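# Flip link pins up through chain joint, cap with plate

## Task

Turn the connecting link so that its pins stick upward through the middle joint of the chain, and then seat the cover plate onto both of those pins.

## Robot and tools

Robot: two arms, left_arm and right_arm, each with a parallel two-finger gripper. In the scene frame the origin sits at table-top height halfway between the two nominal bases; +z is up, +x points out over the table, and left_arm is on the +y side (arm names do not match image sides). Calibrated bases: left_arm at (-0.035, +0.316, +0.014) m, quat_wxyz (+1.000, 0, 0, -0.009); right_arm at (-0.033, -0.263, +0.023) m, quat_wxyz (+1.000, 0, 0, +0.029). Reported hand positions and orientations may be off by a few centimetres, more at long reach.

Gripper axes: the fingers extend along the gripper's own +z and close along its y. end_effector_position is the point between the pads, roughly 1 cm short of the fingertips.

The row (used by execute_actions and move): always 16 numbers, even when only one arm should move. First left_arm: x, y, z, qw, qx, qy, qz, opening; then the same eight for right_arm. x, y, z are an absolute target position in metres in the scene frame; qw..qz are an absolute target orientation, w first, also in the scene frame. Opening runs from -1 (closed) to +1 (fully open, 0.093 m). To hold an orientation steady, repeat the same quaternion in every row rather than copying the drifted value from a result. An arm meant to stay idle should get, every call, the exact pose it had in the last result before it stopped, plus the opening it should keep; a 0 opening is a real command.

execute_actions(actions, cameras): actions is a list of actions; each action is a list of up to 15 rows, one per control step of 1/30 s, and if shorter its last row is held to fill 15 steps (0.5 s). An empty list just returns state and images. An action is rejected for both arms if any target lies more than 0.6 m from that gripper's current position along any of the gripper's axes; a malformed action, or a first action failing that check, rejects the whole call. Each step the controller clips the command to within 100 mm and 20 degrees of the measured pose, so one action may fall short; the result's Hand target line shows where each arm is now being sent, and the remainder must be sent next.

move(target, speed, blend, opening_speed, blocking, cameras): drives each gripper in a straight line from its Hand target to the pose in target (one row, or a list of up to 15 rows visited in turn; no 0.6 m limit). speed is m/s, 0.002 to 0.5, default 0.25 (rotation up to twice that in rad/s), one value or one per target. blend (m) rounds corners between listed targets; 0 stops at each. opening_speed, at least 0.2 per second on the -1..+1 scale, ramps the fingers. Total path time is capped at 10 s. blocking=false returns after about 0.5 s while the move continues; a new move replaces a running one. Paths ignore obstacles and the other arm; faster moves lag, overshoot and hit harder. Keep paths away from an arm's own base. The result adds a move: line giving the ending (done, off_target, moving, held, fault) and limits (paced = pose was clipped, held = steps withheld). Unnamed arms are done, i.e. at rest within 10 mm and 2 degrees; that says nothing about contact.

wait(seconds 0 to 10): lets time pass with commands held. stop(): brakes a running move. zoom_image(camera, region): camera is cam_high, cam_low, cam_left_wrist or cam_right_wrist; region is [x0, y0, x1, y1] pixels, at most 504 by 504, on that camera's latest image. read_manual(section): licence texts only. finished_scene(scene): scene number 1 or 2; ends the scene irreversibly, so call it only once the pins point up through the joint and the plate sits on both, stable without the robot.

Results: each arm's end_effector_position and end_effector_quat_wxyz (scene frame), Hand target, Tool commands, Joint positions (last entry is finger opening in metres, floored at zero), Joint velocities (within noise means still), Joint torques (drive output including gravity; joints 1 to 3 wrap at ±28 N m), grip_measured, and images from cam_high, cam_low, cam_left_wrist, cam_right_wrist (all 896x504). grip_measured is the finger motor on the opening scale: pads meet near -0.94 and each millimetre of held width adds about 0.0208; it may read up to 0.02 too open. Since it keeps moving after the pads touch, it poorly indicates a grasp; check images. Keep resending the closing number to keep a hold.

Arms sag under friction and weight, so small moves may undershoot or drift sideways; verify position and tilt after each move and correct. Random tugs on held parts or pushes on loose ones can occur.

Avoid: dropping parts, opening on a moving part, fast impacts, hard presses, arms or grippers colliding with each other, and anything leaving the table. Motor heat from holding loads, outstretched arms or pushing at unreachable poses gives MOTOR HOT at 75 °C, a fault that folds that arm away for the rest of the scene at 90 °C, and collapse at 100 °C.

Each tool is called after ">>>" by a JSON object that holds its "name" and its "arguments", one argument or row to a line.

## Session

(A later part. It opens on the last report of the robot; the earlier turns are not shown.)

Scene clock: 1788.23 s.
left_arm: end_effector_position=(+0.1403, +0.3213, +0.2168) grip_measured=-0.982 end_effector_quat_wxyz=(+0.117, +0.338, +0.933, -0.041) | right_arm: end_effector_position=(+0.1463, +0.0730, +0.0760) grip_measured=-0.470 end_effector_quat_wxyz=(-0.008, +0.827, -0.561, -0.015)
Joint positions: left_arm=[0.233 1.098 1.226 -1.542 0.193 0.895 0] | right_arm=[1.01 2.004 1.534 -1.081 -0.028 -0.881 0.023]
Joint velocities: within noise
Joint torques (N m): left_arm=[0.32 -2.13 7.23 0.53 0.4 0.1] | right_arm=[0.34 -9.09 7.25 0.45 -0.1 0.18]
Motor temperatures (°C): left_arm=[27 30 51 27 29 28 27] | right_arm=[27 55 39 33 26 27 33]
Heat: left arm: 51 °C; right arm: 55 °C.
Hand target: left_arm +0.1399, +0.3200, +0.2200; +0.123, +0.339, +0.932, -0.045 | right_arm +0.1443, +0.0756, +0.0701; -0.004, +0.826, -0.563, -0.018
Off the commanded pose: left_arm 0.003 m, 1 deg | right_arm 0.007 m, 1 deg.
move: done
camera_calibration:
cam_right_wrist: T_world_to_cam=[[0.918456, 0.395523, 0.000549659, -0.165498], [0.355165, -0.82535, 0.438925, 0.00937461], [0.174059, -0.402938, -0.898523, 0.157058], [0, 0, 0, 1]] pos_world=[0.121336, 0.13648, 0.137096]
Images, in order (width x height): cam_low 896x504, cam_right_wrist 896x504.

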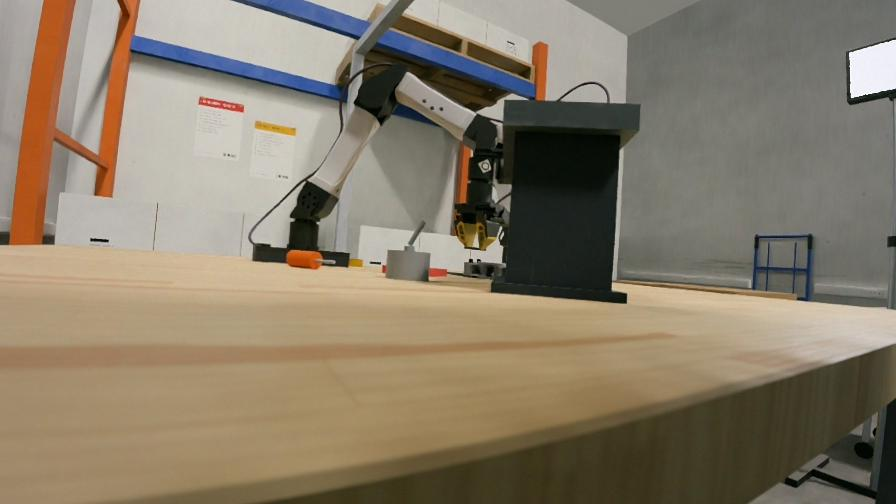

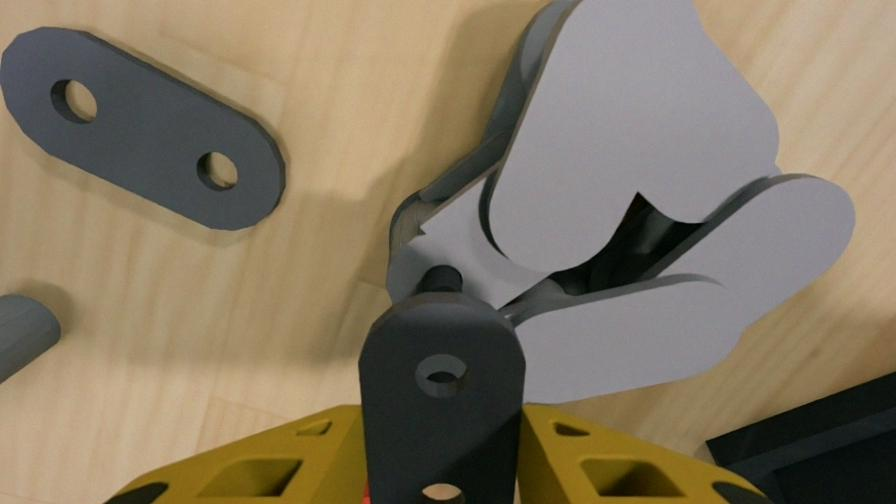

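>>> {"name": "move", "arguments": {
  "target": [
    [0.14,0.32,0.22,0.1226,0.3391,0.9316,-0.0446,-1,0.155,0.067,0.085,0.006,-0.8266,0.5628,0.0184,-0.8],
    [0.14,0.32,0.22,0.1226,0.3391,0.9316,-0.0446,-1,0.1435,0.0782,0.064,0.006,-0.8266,0.5628,0.0184,-0.8]
  ],
  "speed": 0.06,
  "cameras": ["cam_right_wrist","cam_low"]
}}

>>> {"name": "zoom_image", "arguments": {
  "camera": "cam_right_wrist",
  "region": [380, 230, 510, 430]
}}

>>> {"name": "zoom_image", "arguments": {
  "camera": "cam_low",
  "region": [450, 210, 500, 280]
}}

Scene clock: 1801.17 s.
left_arm: end_effector_position=(+0.1403, +0.3213, +0.2168) grip_measured=-0.982 end_effector_quat_wxyz=(+0.117, +0.338, +0.933, -0.041) | right_arm: end_effector_position=(+0.1470, +0.0784, +0.0713) grip_measured=-0.470 end_effector_quat_wxyz=(-0.014, +0.827, -0.562, -0.016)
Joint positions: left_arm=[0.233 1.098 1.226 -1.542 0.193 0.895 0] | right_arm=[1.015 2.018 1.534 -1.057 -0.028 -0.875 0.023]
Joint velocities: within noise
Joint torques (N m): left_arm=[0.27 -2.1 7.25 0.53 0.4 0.09] | right_arm=[0.29 -9.59 6.12 0.48 -0.08 0.18]
Motor temperatures (°C): left_arm=[27 30 51 27 29 28 27] | right_arm=[27 54 40 32 26 27 33]
Heat: left arm: 51 °C; right arm: 54 °C.
Hand target: left_arm +0.1399, +0.3200, +0.2200; +0.123, +0.339, +0.932, -0.044 | right_arm +0.1435, +0.0781, +0.0641; -0.006, +0.826, -0.563, -0.018
Off the commanded pose: left_arm 0.003 m, 1 deg | right_arm 0.008 m, 1 deg.
move: done
camera_calibration:
cam_right_wrist: T_world_to_cam=[[0.918579, 0.395139, 0.00882561, -0.168843], [0.352777, -0.82976, 0.432489, 0.0167887], [0.178216, -0.394162, -0.901596, 0.153795], [0, 0, 0, 1]] pos_world=[0.121764, 0.141267, 0.13289]
Images, in order (width x height): cam_low 896x504, cam_right_wrist 896x504.

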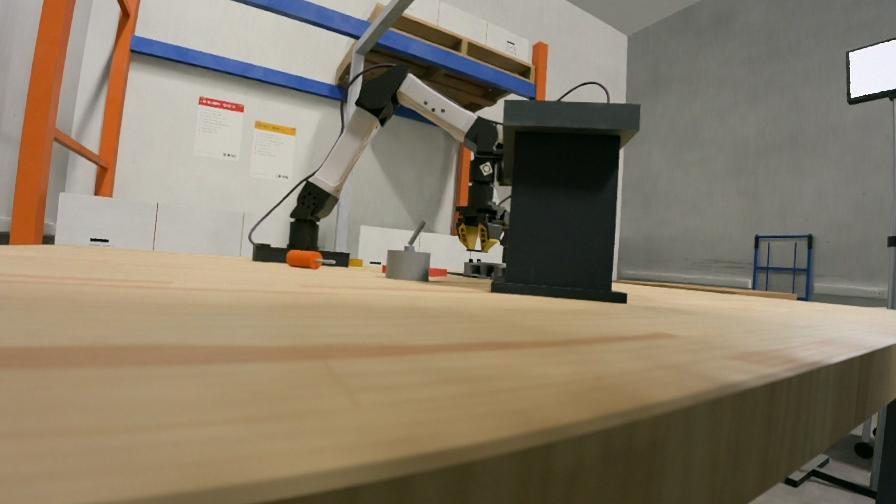

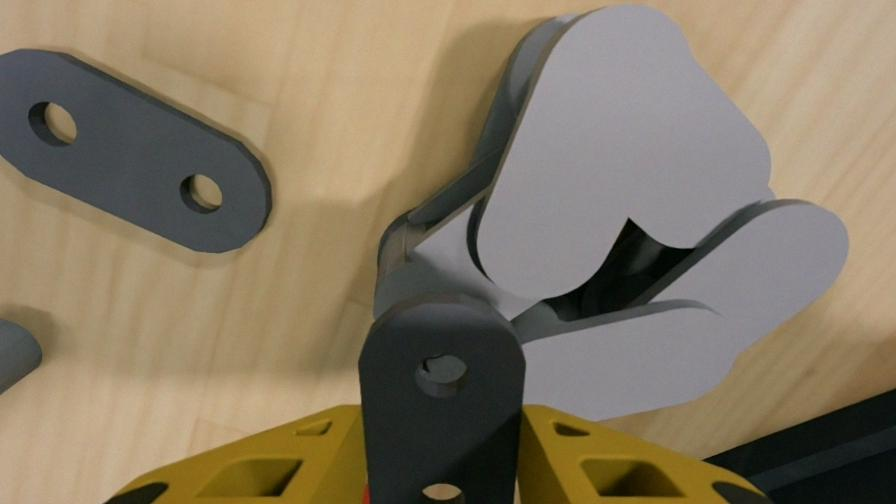

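Scaled by 2.520 from the camera's 896x504 image, which has a finer 1280x720 frame.

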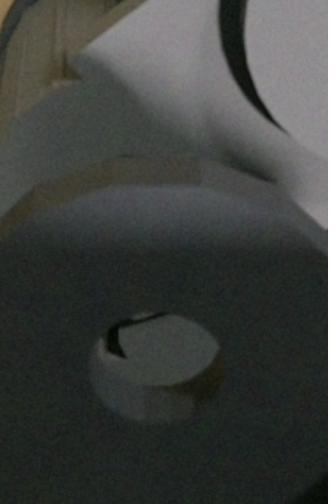

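Scaled by 7.200 from the camera's 896x504 image, which has a finer 1280x720 frame.

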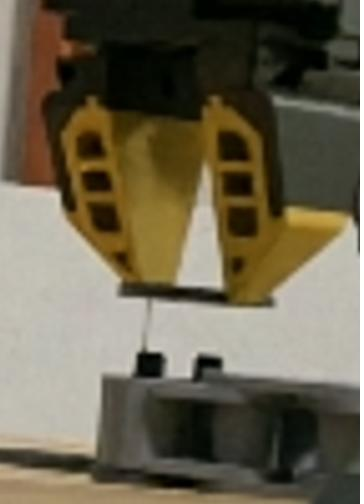

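>>> {"name": "move", "arguments": {
  "target": [0.14,0.32,0.22,0.1226,0.3391,0.9316,-0.0446,-1,0.1420,0.0762,0.057,0.003,-0.8266,0.5628,0.0175,-0.8],
  "speed": 0.04,
  "cameras": ["cam_right_wrist","cam_low"]
}}

>>> {"name": "zoom_image", "arguments": {
  "camera": "cam_right_wrist",
  "region": [380, 230, 510, 430]
}}

>>> {"name": "zoom_image", "arguments": {
  "camera": "cam_low",
  "region": [450, 210, 500, 280]
}}

Scene clock: 1818.40 s.
left_arm: end_effector_position=(+0.1403, +0.3213, +0.2168) grip_measured=-0.982 end_effector_quat_wxyz=(+0.117, +0.338, +0.933, -0.041) | right_arm: end_effector_position=(+0.1462, +0.0770, +0.0660) grip_measured=-0.470 end_effector_quat_wxyz=(-0.013, +0.827, -0.562, -0.015)
Joint positions: left_arm=[0.233 1.098 1.226 -1.542 0.193 0.895 0] | right_arm=[1.015 2.018 1.512 -1.036 -0.028 -0.874 0.023]
Joint velocities: within noise
Joint torques (N m): left_arm=[0.27 -2.09 7.23 0.53 0.39 0.09] | right_arm=[0.47 -9.39 5.76 0.46 -0.04 0.18]
Motor temperatures (°C): left_arm=[27 30 51 27 29 28 27] | right_arm=[27 51 39 32 26 27 33]
Heat: left arm: 51 °C; right arm: 51 °C.
Hand target: left_arm +0.1399, +0.3200, +0.2200; +0.123, +0.339, +0.932, -0.044 | right_arm +0.1420, +0.0760, +0.0571; -0.003, +0.826, -0.563, -0.017
Off the commanded pose: left_arm 0.003 m, 1 deg | right_arm 0.010 m, 1 deg.
move: done
camera_calibration:
cam_right_wrist: T_world_to_cam=[[0.919185, 0.393747, 0.00786491, -0.167412], [0.351775, -0.829855, 0.433123, 0.0182711], [0.177067, -0.395353, -0.901301, 0.148809], [0, 0, 0, 1]] pos_world=[0.121106, 0.139912, 0.127524]
Images, in order (width x height): cam_low 896x504, cam_right_wrist 896x504.

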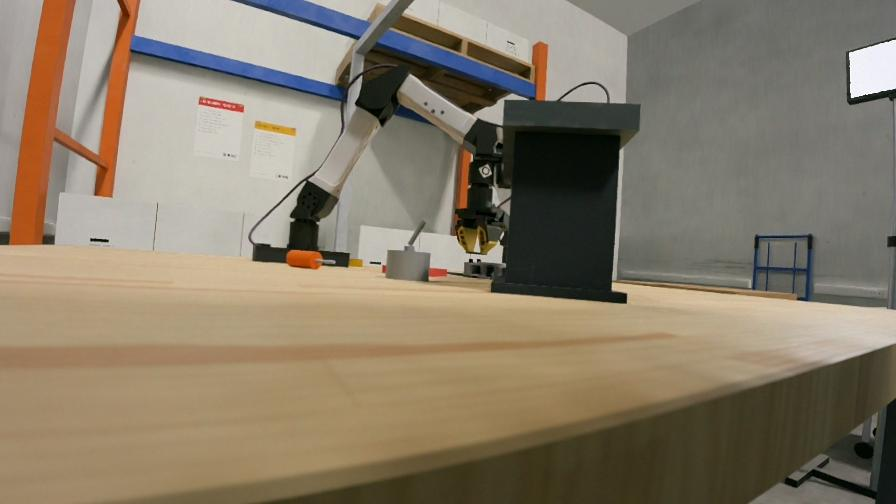

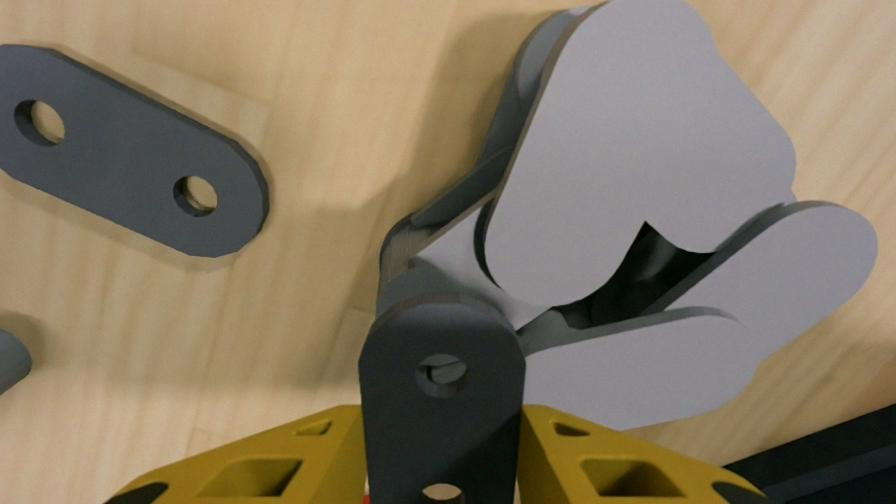

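Scaled by 2.520 from the camera's 896x504 image, which has a finer 1280x720 frame.

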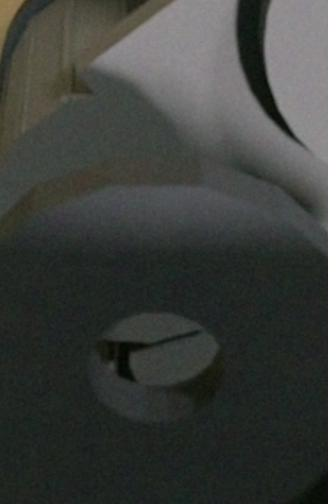

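Scaled by 7.200 from the camera's 896x504 image, which has a finer 1280x720 frame.

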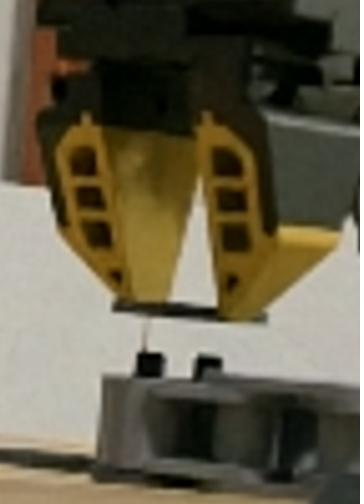

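>>> {"name": "move", "arguments": {
  "target": [
    [0.14,0.32,0.22,0.1226,0.3391,0.9316,-0.0446,-1,0.154,0.066,0.073,0.000,-0.8266,0.5628,0.0175,-0.8],
    [0.14,0.32,0.22,0.1226,0.3391,0.9316,-0.0446,-1,0.1418,0.0757,0.056,0.000,-0.8266,0.5628,0.0175,-0.8]
  ],
  "speed": 0.06,
  "cameras": ["cam_right_wrist","cam_low"]
}}

>>> {"name": "zoom_image", "arguments": {
  "camera": "cam_right_wrist",
  "region": [380, 230, 510, 430]
}}

>>> {"name": "zoom_image", "arguments": {
  "camera": "cam_low",
  "region": [450, 210, 500, 280]
}}

Scene clock: 1832.20 s.
left_arm: end_effector_position=(+0.1403, +0.3213, +0.2168) grip_measured=-0.982 end_effector_quat_wxyz=(+0.117, +0.338, +0.933, -0.041) | right_arm: end_effector_position=(+0.1449, +0.0760, +0.0634) grip_measured=-0.470 end_effector_quat_wxyz=(-0.008, +0.827, -0.561, -0.015)
Joint positions: left_arm=[0.233 1.098 1.226 -1.542 0.193 0.895 0] | right_arm=[1.016 2.025 1.512 -1.04 -0.029 -0.875 0.023]
Joint velocities: within noise
Joint torques (N m): left_arm=[0.25 -2.09 7.24 0.52 0.4 0.1] | right_arm=[0.24 -9.48 6.13 0.45 -0.07 0.17]
Motor temperatures (°C): left_arm=[27 30 51 27 30 28 27] | right_arm=[27 50 39 32 26 27 33]
Heat: left arm: 51 °C; right arm: 50 °C.
Hand target: left_arm +0.1399, +0.3200, +0.2200; +0.123, +0.339, +0.932, -0.044 | right_arm +0.1417, +0.0756, +0.0561; +0.000, +0.827, -0.563, -0.018
Off the commanded pose: left_arm 0.003 m, 1 deg | right_arm 0.008 m, 1 deg.
move: done
camera_calibration:
cam_right_wrist: T_world_to_cam=[[0.918297, 0.39589, -0.00102803, -0.165321], [0.35611, -0.824885, 0.439034, 0.0176851], [0.172961, -0.40353, -0.89847, 0.147292], [0, 0, 0, 1]] pos_world=[0.12004, 0.139474, 0.124403]
Images, in order (width x height): cam_low 896x504, cam_right_wrist 896x504.

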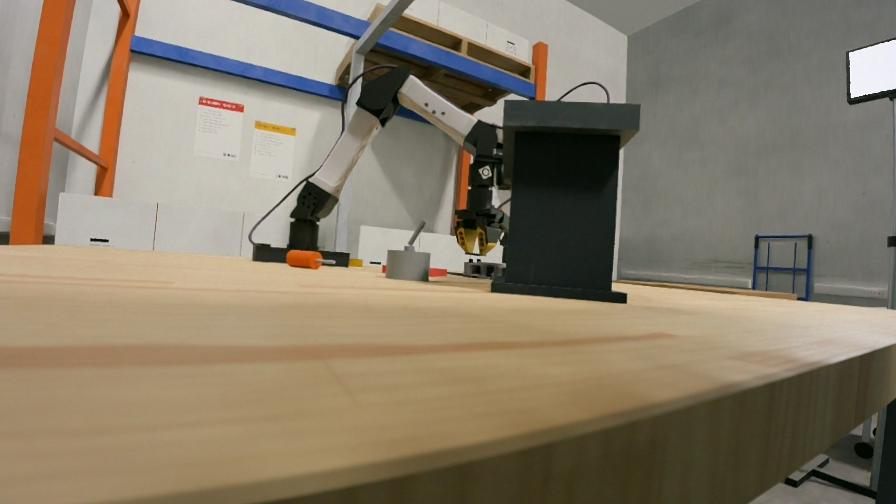

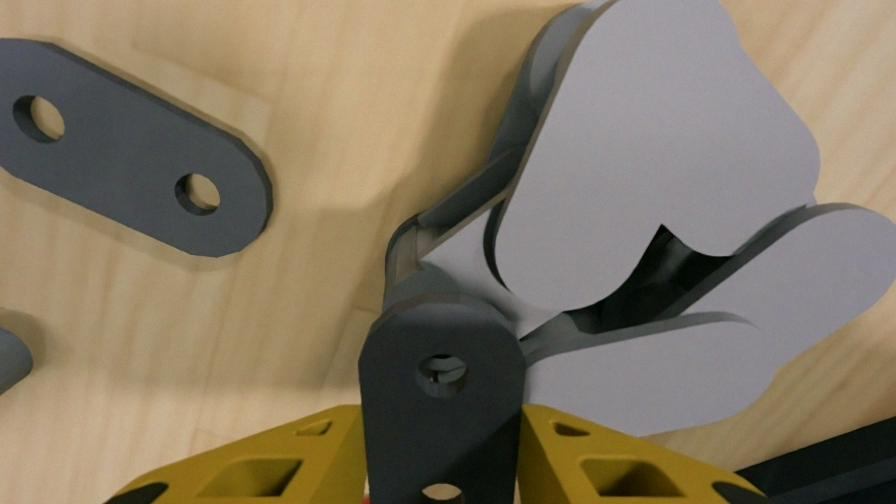

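Scaled by 2.520 from the camera's 896x504 image, which has a finer 1280x720 frame.

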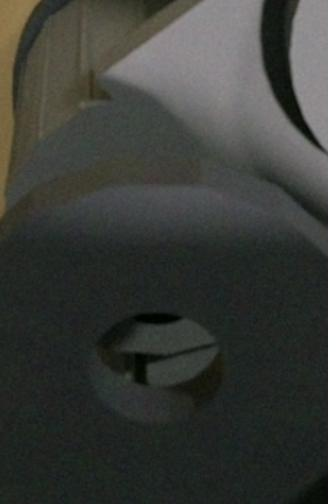

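Scaled by 7.200 from the camera's 896x504 image, which has a finer 1280x720 frame.

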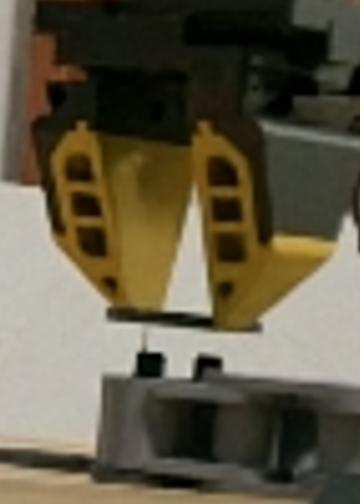

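>>> {"name": "move", "arguments": {
  "target": [0.14,0.32,0.22,0.1226,0.3391,0.9316,-0.0446,-1,0.1418,0.0757,0.049,0.000,-0.8266,0.5628,0.0175,-0.8],
  "speed": 0.04,
  "cameras": ["cam_right_wrist","cam_low"]
}}

>>> {"name": "zoom_image", "arguments": {
  "camera": "cam_right_wrist",
  "region": [380, 230, 510, 430]
}}

>>> {"name": "zoom_image", "arguments": {
  "camera": "cam_low",
  "region": [450, 210, 500, 280]
}}

Scene clock: 1851.60 s.
left_arm: end_effector_position=(+0.1403, +0.3213, +0.2168) grip_measured=-0.982 end_effector_quat_wxyz=(+0.117, +0.338, +0.933, -0.041) | right_arm: end_effector_position=(+0.1453, +0.0767, +0.0569) grip_measured=-0.470 end_effector_quat_wxyz=(-0.009, +0.827, -0.562, -0.015)
Joint positions: left_arm=[0.233 1.098 1.226 -1.542 0.193 0.895 0] | right_arm=[1.016 2.033 1.498 -1.015 -0.029 -0.874 0.023]
Joint velocities: within noise
Joint torques (N m): left_arm=[0.28 -2.09 7.25 0.51 0.4 0.09] | right_arm=[0.1 -9.66 5.81 0.41 -0.05 0.19]
Motor temperatures (°C): left_arm=[27 30 51 27 30 28 27] | right_arm=[27 50 39 32 26 27 33]
Heat: left arm: 51 °C; right arm: 50 °C.
Hand target: left_arm +0.1399, +0.3200, +0.2200; +0.123, +0.339, +0.932, -0.044 | right_arm +0.1417, +0.0756, +0.0492; +0.000, +0.826, -0.563, -0.018
Off the commanded pose: left_arm 0.003 m, 1 deg | right_arm 0.009 m, 1 deg.
move: done
camera_calibration:
cam_right_wrist: T_world_to_cam=[[0.918599, 0.39519, 0.000443204, -0.166055], [0.355093, -0.825886, 0.437974, 0.0212923], [0.173449, -0.402165, -0.898988, 0.141521], [0, 0, 0, 1]] pos_world=[0.120431, 0.140123, 0.117974]
Images, in order (width x height): cam_low 896x504, cam_right_wrist 896x504.

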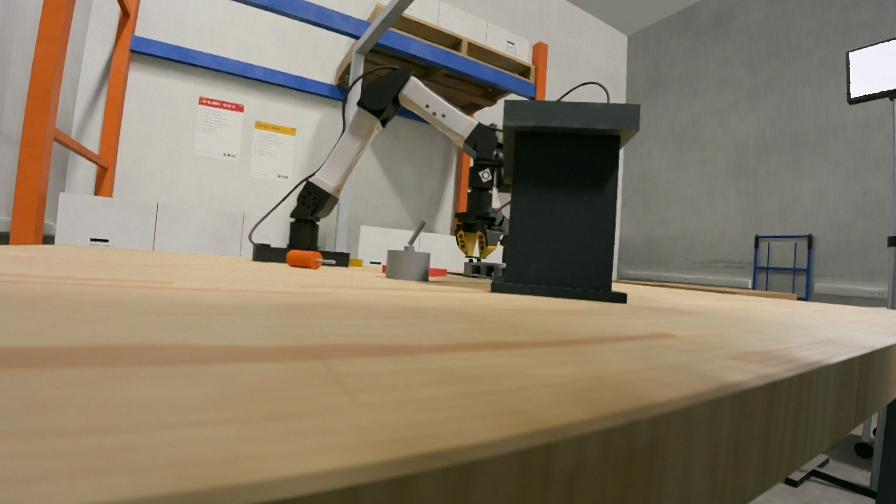

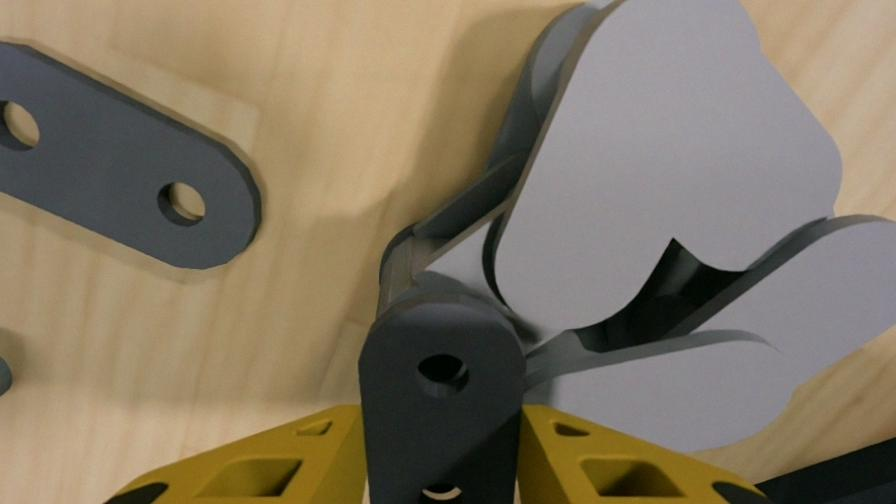

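Scaled by 2.520 from the camera's 896x504 image, which has a finer 1280x720 frame.

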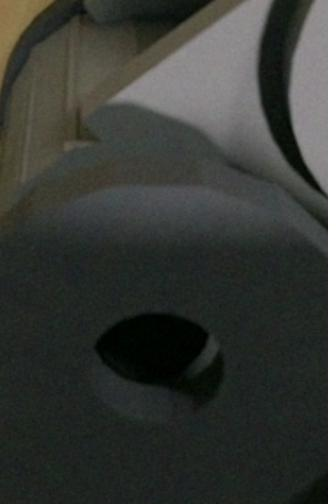

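Scaled by 7.200 from the camera's 896x504 image, which has a finer 1280x720 frame.

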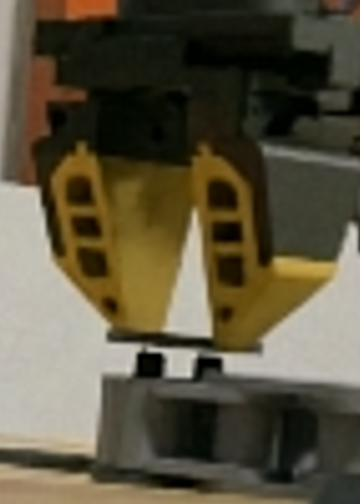

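>>> {"name": "zoom_image", "arguments": {
  "camera": "cam_right_wrist",
  "region": [400, 340, 484, 412]
}}

>>> {"name": "zoom_image", "arguments": {
  "camera": "cam_right_wrist",
  "region": [400, 462, 484, 504]
}}

Scaled by 6.000 from the camera's 896x504 image, which has a finer 1280x720 frame.

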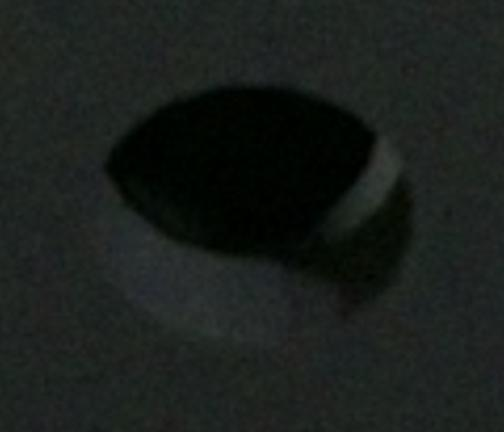

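Scaled by 6.000 from the camera's 896x504 image, which has a finer 1280x720 frame.

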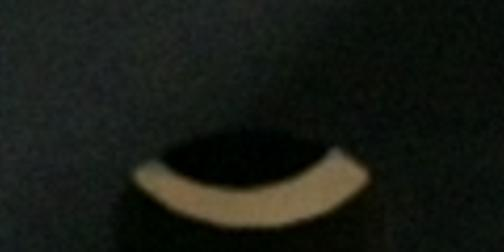

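>>> {"name": "zoom_image", "arguments": {
  "camera": "cam_low",
  "region": [460, 248, 490, 272]
}}

Scaled by 16.800 from the camera's 896x504 image, which has a finer 1280x720 frame.

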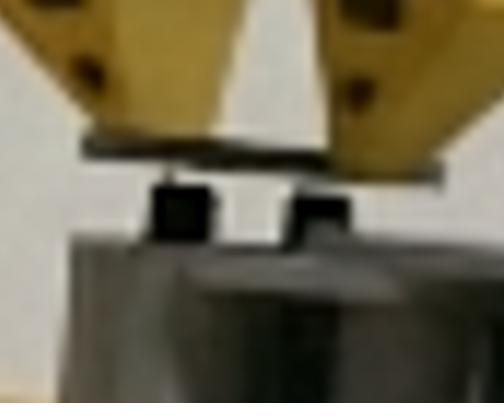

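>>> {"name": "move", "arguments": {
  "target": [0.14,0.32,0.22,0.1226,0.3391,0.9316,-0.0446,-1,0.1423,0.0735,0.049,0.000,-0.8266,0.5628,0.0175,-0.8],
  "speed": 0.04,
  "cameras": ["cam_right_wrist","cam_low"]
}}

>>> {"name": "zoom_image", "arguments": {
  "camera": "cam_right_wrist",
  "region": [400, 340, 484, 412]
}}

>>> {"name": "zoom_image", "arguments": {
  "camera": "cam_right_wrist",
  "region": [400, 462, 484, 504]
}}

>>> {"name": "zoom_image", "arguments": {
  "camera": "cam_low",
  "region": [460, 248, 490, 272]
}}

Scene clock: 1911.47 s.
left_arm: end_effector_position=(+0.1403, +0.3213, +0.2168) grip_measured=-0.982 end_effector_quat_wxyz=(+0.117, +0.338, +0.933, -0.041) | right_arm: end_effector_position=(+0.1445, +0.0752, +0.0548) grip_measured=-0.470 end_effector_quat_wxyz=(-0.006, +0.827, -0.562, -0.015)
Joint positions: left_arm=[0.233 1.098 1.226 -1.542 0.193 0.895 0] | right_arm=[1.016 2.033 1.489 -1.011 -0.029 -0.874 0.023]
Joint velocities: within noise
Joint torques (N m): left_arm=[0.31 -2.07 7.23 0.53 0.41 0.1] | right_arm=[-0.12 -10.21 5.78 0.43 -0.06 0.16]
Motor temperatures (°C): left_arm=[27 30 51 27 30 28 27] | right_arm=[27 52 40 31 26 27 33]
Heat: left arm: 51 °C; right arm: 52 °C.
Hand target: left_arm +0.1399, +0.3200, +0.2200; +0.123, +0.339, +0.932, -0.044 | right_arm +0.1422, +0.0735, +0.0491; +0.000, +0.826, -0.563, -0.018
Off the commanded pose: left_arm 0.003 m, 1 deg | right_arm 0.006 m, 1 deg.
move: done
camera_calibration:
cam_right_wrist: T_world_to_cam=[[0.918596, 0.395185, -0.00314955, -0.164496], [0.35605, -0.824118, 0.44052, 0.0208099], [0.171491, -0.405782, -0.897737, 0.139701], [0, 0, 0, 1]] pos_world=[0.119739, 0.138844, 0.115729]
Images, in order (width x height): cam_low 896x504, cam_right_wrist 896x504.

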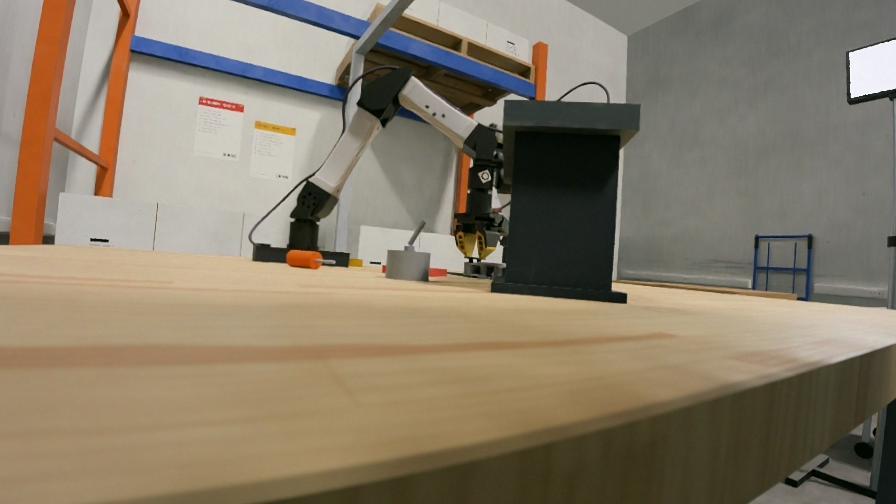

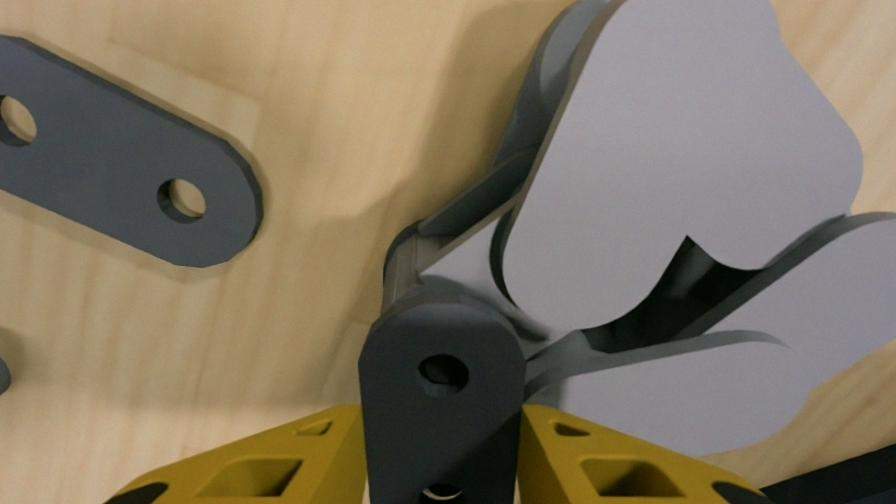

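Scaled by 6.000 from the camera's 896x504 image, which has a finer 1280x720 frame.

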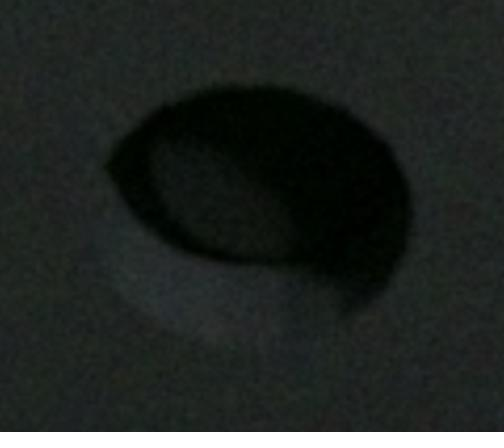

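Scaled by 6.000 from the camera's 896x504 image, which has a finer 1280x720 frame.

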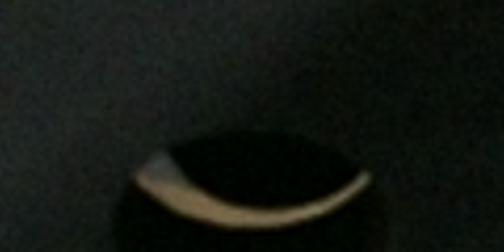

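Scaled by 16.800 from the camera's 896x504 image, which has a finer 1280x720 frame.

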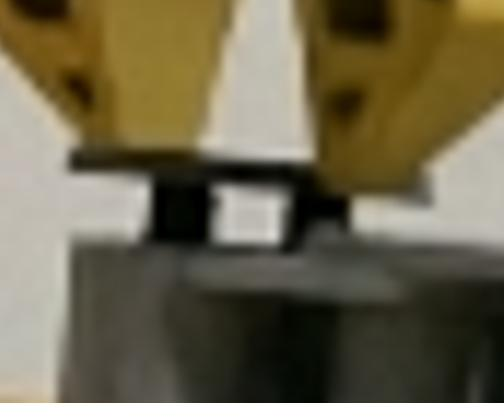

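>>> {"name": "move", "arguments": {
  "target": [0.14,0.32,0.22,0.1226,0.3391,0.9316,-0.0446,-1,0.1426,0.0735,0.046,0.000,-0.8266,0.5628,0.0175,-0.8],
  "speed": 0.03,
  "cameras": ["cam_right_wrist","cam_low"]
}}

>>> {"name": "zoom_image", "arguments": {
  "camera": "cam_right_wrist",
  "region": [400, 340, 484, 412]
}}

>>> {"name": "zoom_image", "arguments": {
  "camera": "cam_right_wrist",
  "region": [400, 462, 484, 504]
}}

>>> {"name": "zoom_image", "arguments": {
  "camera": "cam_low",
  "region": [460, 248, 490, 272]
}}

Scene clock: 1924.27 s.
left_arm: end_effector_position=(+0.1403, +0.3213, +0.2168) grip_measured=-0.982 end_effector_quat_wxyz=(+0.117, +0.338, +0.933, -0.041) | right_arm: end_effector_position=(+0.1445, +0.0752, +0.0535) grip_measured=-0.470 end_effector_quat_wxyz=(-0.007, +0.827, -0.562, -0.015)
Joint positions: left_arm=[0.233 1.098 1.226 -1.542 0.193 0.895 0] | right_arm=[1.016 2.033 1.484 -1.004 -0.029 -0.874 0.023]
Joint velocities: within noise
Joint torques (N m): left_arm=[0.32 -2.1 7.3 0.53 0.39 0.08] | right_arm=[-0.1 -9.7 5.63 0.47 -0.07 0.16]
Motor temperatures (°C): left_arm=[27 30 51 27 30 28 27] | right_arm=[27 53 39 31 26 27 34]
Heat: left arm: 51 °C; right arm: 53 °C.
Hand target: left_arm +0.1399, +0.3200, +0.2200; +0.123, +0.339, +0.932, -0.044 | right_arm +0.1425, +0.0734, +0.0461; +0.000, +0.826, -0.563, -0.018
Off the commanded pose: left_arm 0.003 m, 1 deg | right_arm 0.008 m, 1 deg.
move: done
camera_calibration:
cam_right_wrist: T_world_to_cam=[[0.918599, 0.395189, -0.00165257, -0.164625], [0.35565, -0.824856, 0.43946, 0.0215734], [0.172307, -0.404275, -0.89826, 0.138367], [0, 0, 0, 1]] pos_world=[0.11971, 0.138791, 0.114537]
Images, in order (width x height): cam_low 896x504, cam_right_wrist 896x504.

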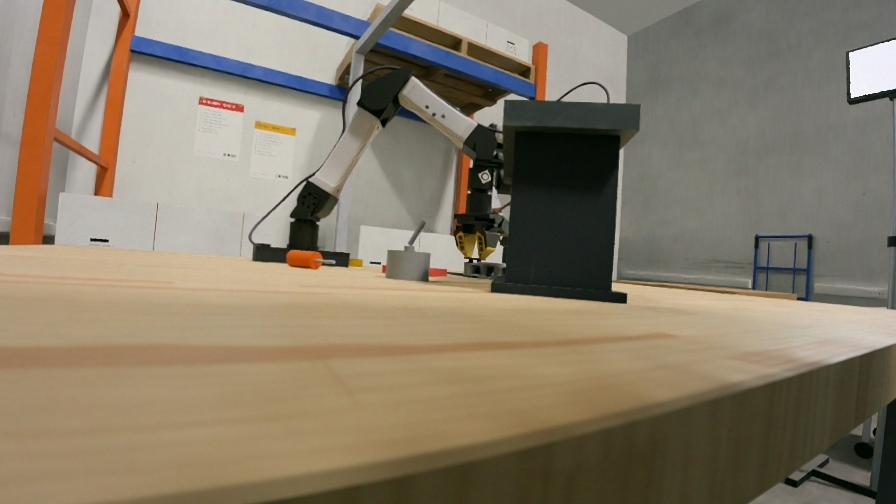

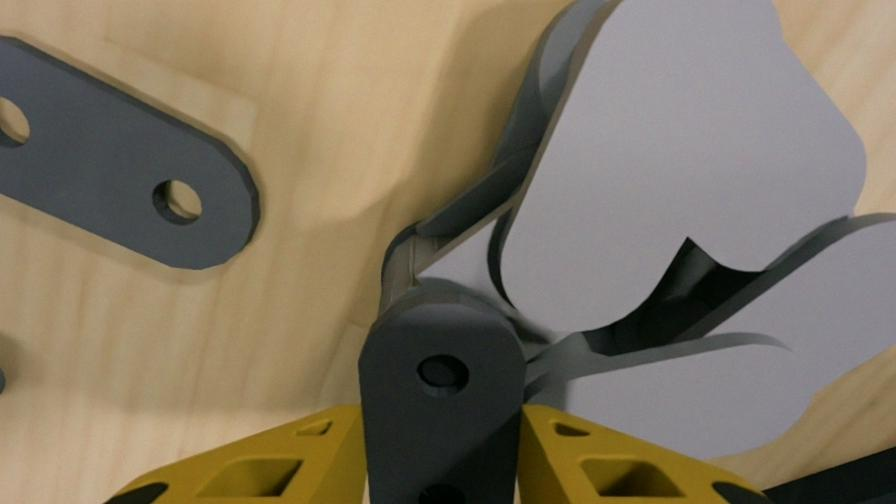

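Scaled by 6.000 from the camera's 896x504 image, which has a finer 1280x720 frame.

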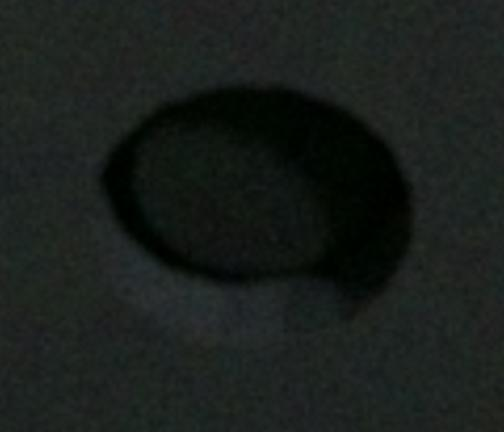

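Scaled by 6.000 from the camera's 896x504 image, which has a finer 1280x720 frame.

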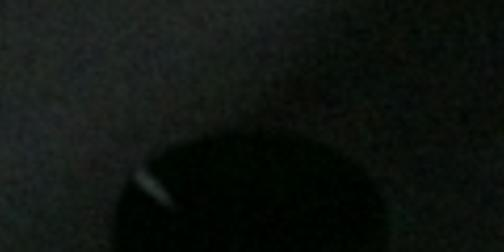

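Scaled by 16.800 from the camera's 896x504 image, which has a finer 1280x720 frame.

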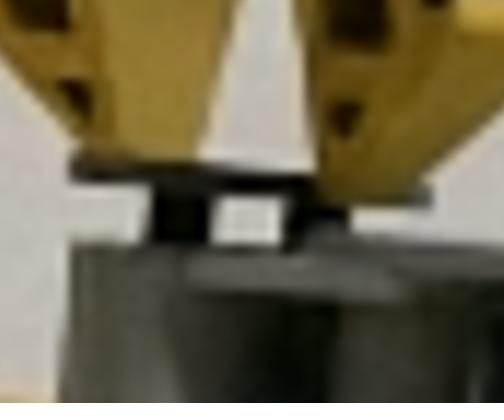

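>>> {"name": "move", "arguments": {
  "target": [0.14,0.32,0.22,0.1226,0.3391,0.9316,-0.0446,-1,0.1430,0.0735,0.042,0.000,-0.8266,0.5628,0.0175,-0.8],
  "speed": 0.03,
  "cameras": ["cam_right_wrist","cam_low"]
}}

>>> {"name": "zoom_image", "arguments": {
  "camera": "cam_right_wrist",
  "region": [400, 340, 484, 412]
}}

>>> {"name": "zoom_image", "arguments": {
  "camera": "cam_right_wrist",
  "region": [400, 462, 484, 504]
}}

>>> {"name": "zoom_image", "arguments": {
  "camera": "cam_low",
  "region": [460, 248, 490, 272]
}}

Scene clock: 1941.03 s.
left_arm: end_effector_position=(+0.1403, +0.3213, +0.2168) grip_measured=-0.982 end_effector_quat_wxyz=(+0.117, +0.338, +0.933, -0.041) | right_arm: end_effector_position=(+0.1445, +0.0753, +0.0514) grip_measured=-0.470 end_effector_quat_wxyz=(-0.009, +0.827, -0.562, -0.015)
Joint positions: left_arm=[0.233 1.098 1.226 -1.542 0.193 0.895 0] | right_arm=[1.016 2.033 1.475 -0.992 -0.029 -0.874 0.023]
Joint velocities: within noise
Joint torques (N m): left_arm=[0.28 -2.09 7.21 0.53 0.39 0.09] | right_arm=[-0.21 -9.35 5.72 0.48 -0.04 0.09]
Motor temperatures (°C): left_arm=[27 30 50 26 30 28 27] | right_arm=[27 53 38 30 26 27 34]
Heat: left arm: 50 °C; right arm: 53 °C.
Hand target: left_arm +0.1399, +0.3200, +0.2200; +0.123, +0.339, +0.932, -0.044 | right_arm +0.1428, +0.0733, +0.0422; +0.000, +0.826, -0.563, -0.018
Off the commanded pose: left_arm 0.003 m, 1 deg | right_arm 0.010 m, 1 deg.
move: done
camera_calibration:
cam_right_wrist: T_world_to_cam=[[0.918599, 0.39519, 0.000742601, -0.164796], [0.355013, -0.826033, 0.437761, 0.0227923], [0.173612, -0.401864, -0.899091, 0.136177], [0, 0, 0, 1]] pos_world=[0.119648, 0.138677, 0.11258]
Images, in order (width x height): cam_low 896x504, cam_right_wrist 896x504.

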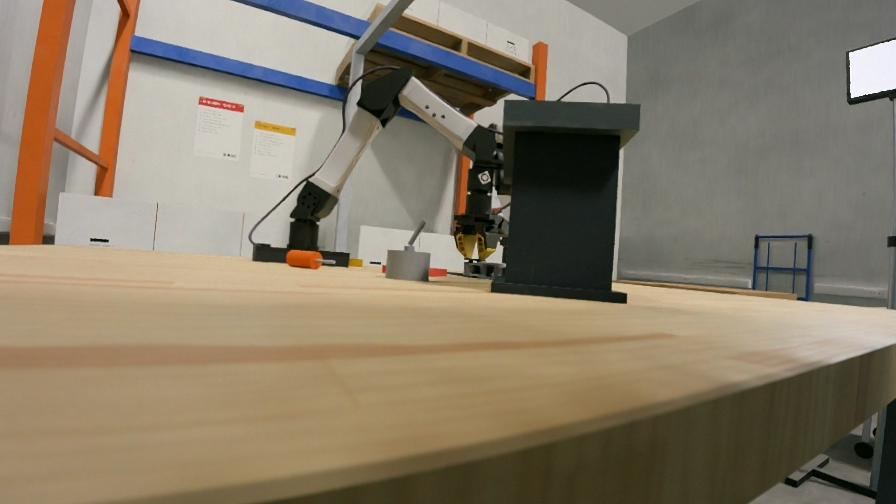

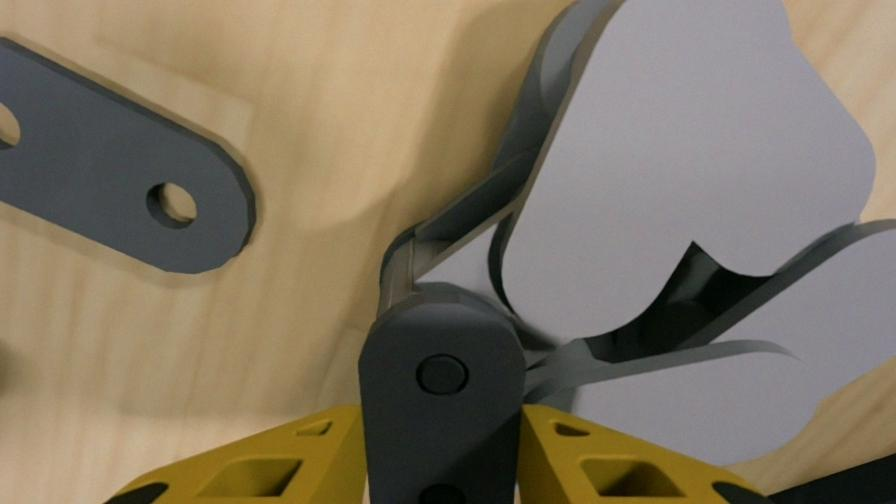

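Scaled by 6.000 from the camera's 896x504 image, which has a finer 1280x720 frame.

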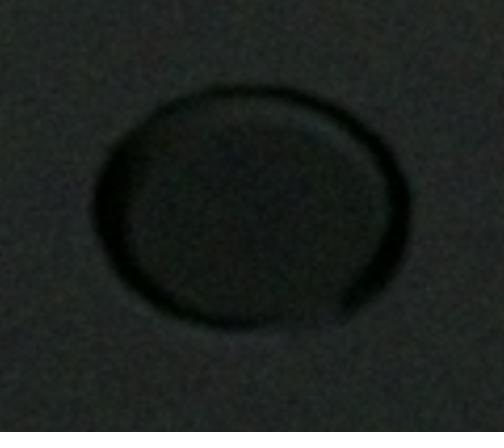

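Scaled by 6.000 from the camera's 896x504 image, which has a finer 1280x720 frame.

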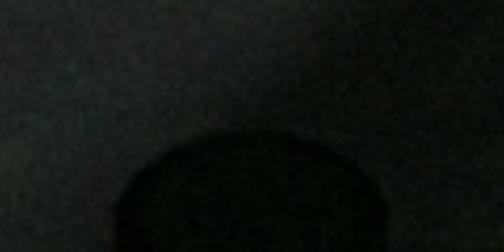

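Scaled by 16.800 from the camera's 896x504 image, which has a finer 1280x720 frame.

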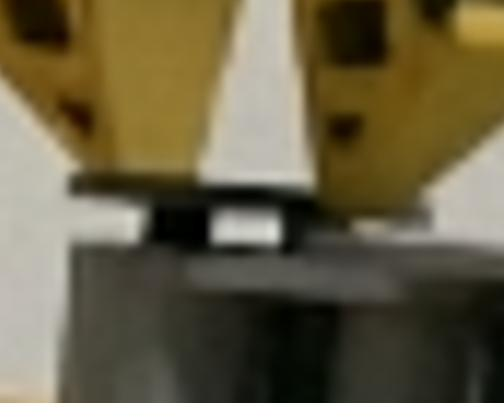

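>>> {"name": "move", "arguments": {
  "target": [0.14,0.32,0.22,0.1226,0.3391,0.9316,-0.0446,-1,0.1430,0.0735,0.037,0.000,-0.8266,0.5628,0.0175,-0.8],
  "speed": 0.03,
  "cameras": ["cam_right_wrist","cam_low"]
}}

>>> {"name": "zoom_image", "arguments": {
  "camera": "cam_right_wrist",
  "region": [400, 340, 484, 412]
}}

>>> {"name": "zoom_image", "arguments": {
  "camera": "cam_low",
  "region": [460, 248, 490, 272]
}}

Scene clock: 1949.13 s.
left_arm: end_effector_position=(+0.1403, +0.3213, +0.2168) grip_measured=-0.982 end_effector_quat_wxyz=(+0.117, +0.338, +0.933, -0.041) | right_arm: end_effector_position=(+0.1444, +0.0751, +0.0498) grip_measured=-0.470 end_effector_quat_wxyz=(-0.009, +0.827, -0.562, -0.015)
Joint positions: left_arm=[0.233 1.098 1.226 -1.542 0.193 0.895 0] | right_arm=[1.016 2.034 1.47 -0.985 -0.029 -0.874 0.023]
Joint velocities: within noise
Joint torques (N m): left_arm=[0.29 -2.06 7.19 0.53 0.41 0.09] | right_arm=[-0.31 -9.01 5.12 0.64 -0.02 0.11]
Motor temperatures (°C): left_arm=[27 30 50 26 30 28 27] | right_arm=[27 53 38 30 26 27 34]
Heat: left arm: 50 °C; right arm: 53 °C.
Hand target: left_arm +0.1399, +0.3200, +0.2200; +0.123, +0.339, +0.932, -0.044 | right_arm +0.1427, +0.0732, +0.0373; +0.000, +0.826, -0.563, -0.018
Off the commanded pose: left_arm 0.003 m, 1 deg | right_arm 0.013 m, 1 deg.
move: off_target (right_arm)
camera_calibration:
cam_right_wrist: T_world_to_cam=[[0.918599, 0.39519, 0.001042, -0.164619], [0.354934, -0.82618, 0.437549, 0.0234076], [0.173776, -0.401562, -0.899194, 0.134595], [0, 0, 0, 1]] pos_world=[0.119521, 0.138443, 0.110956]
Images, in order (width x height): cam_low 896x504, cam_right_wrist 896x504.

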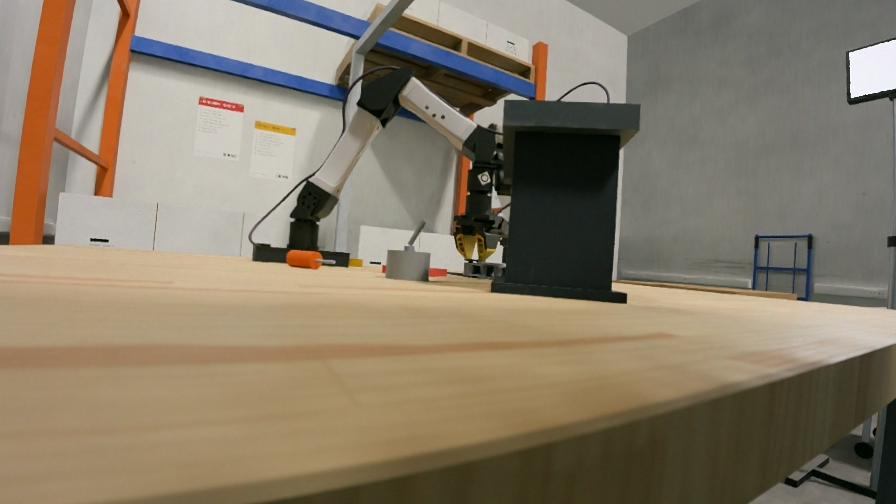

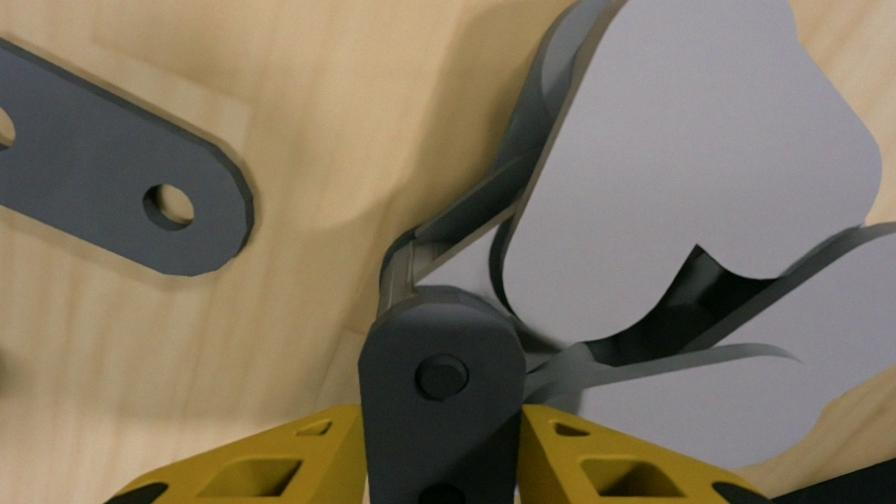

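Scaled by 6.000 from the camera's 896x504 image, which has a finer 1280x720 frame.

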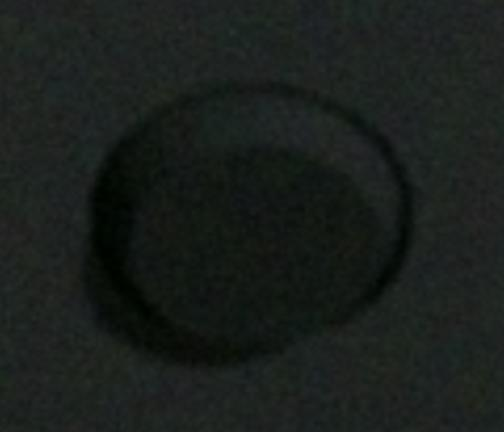

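Scaled by 16.800 from the camera's 896x504 image, which has a finer 1280x720 frame.

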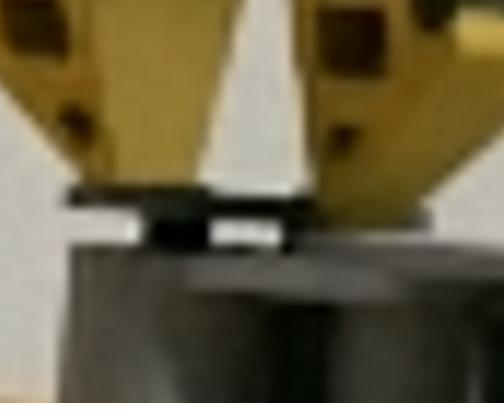

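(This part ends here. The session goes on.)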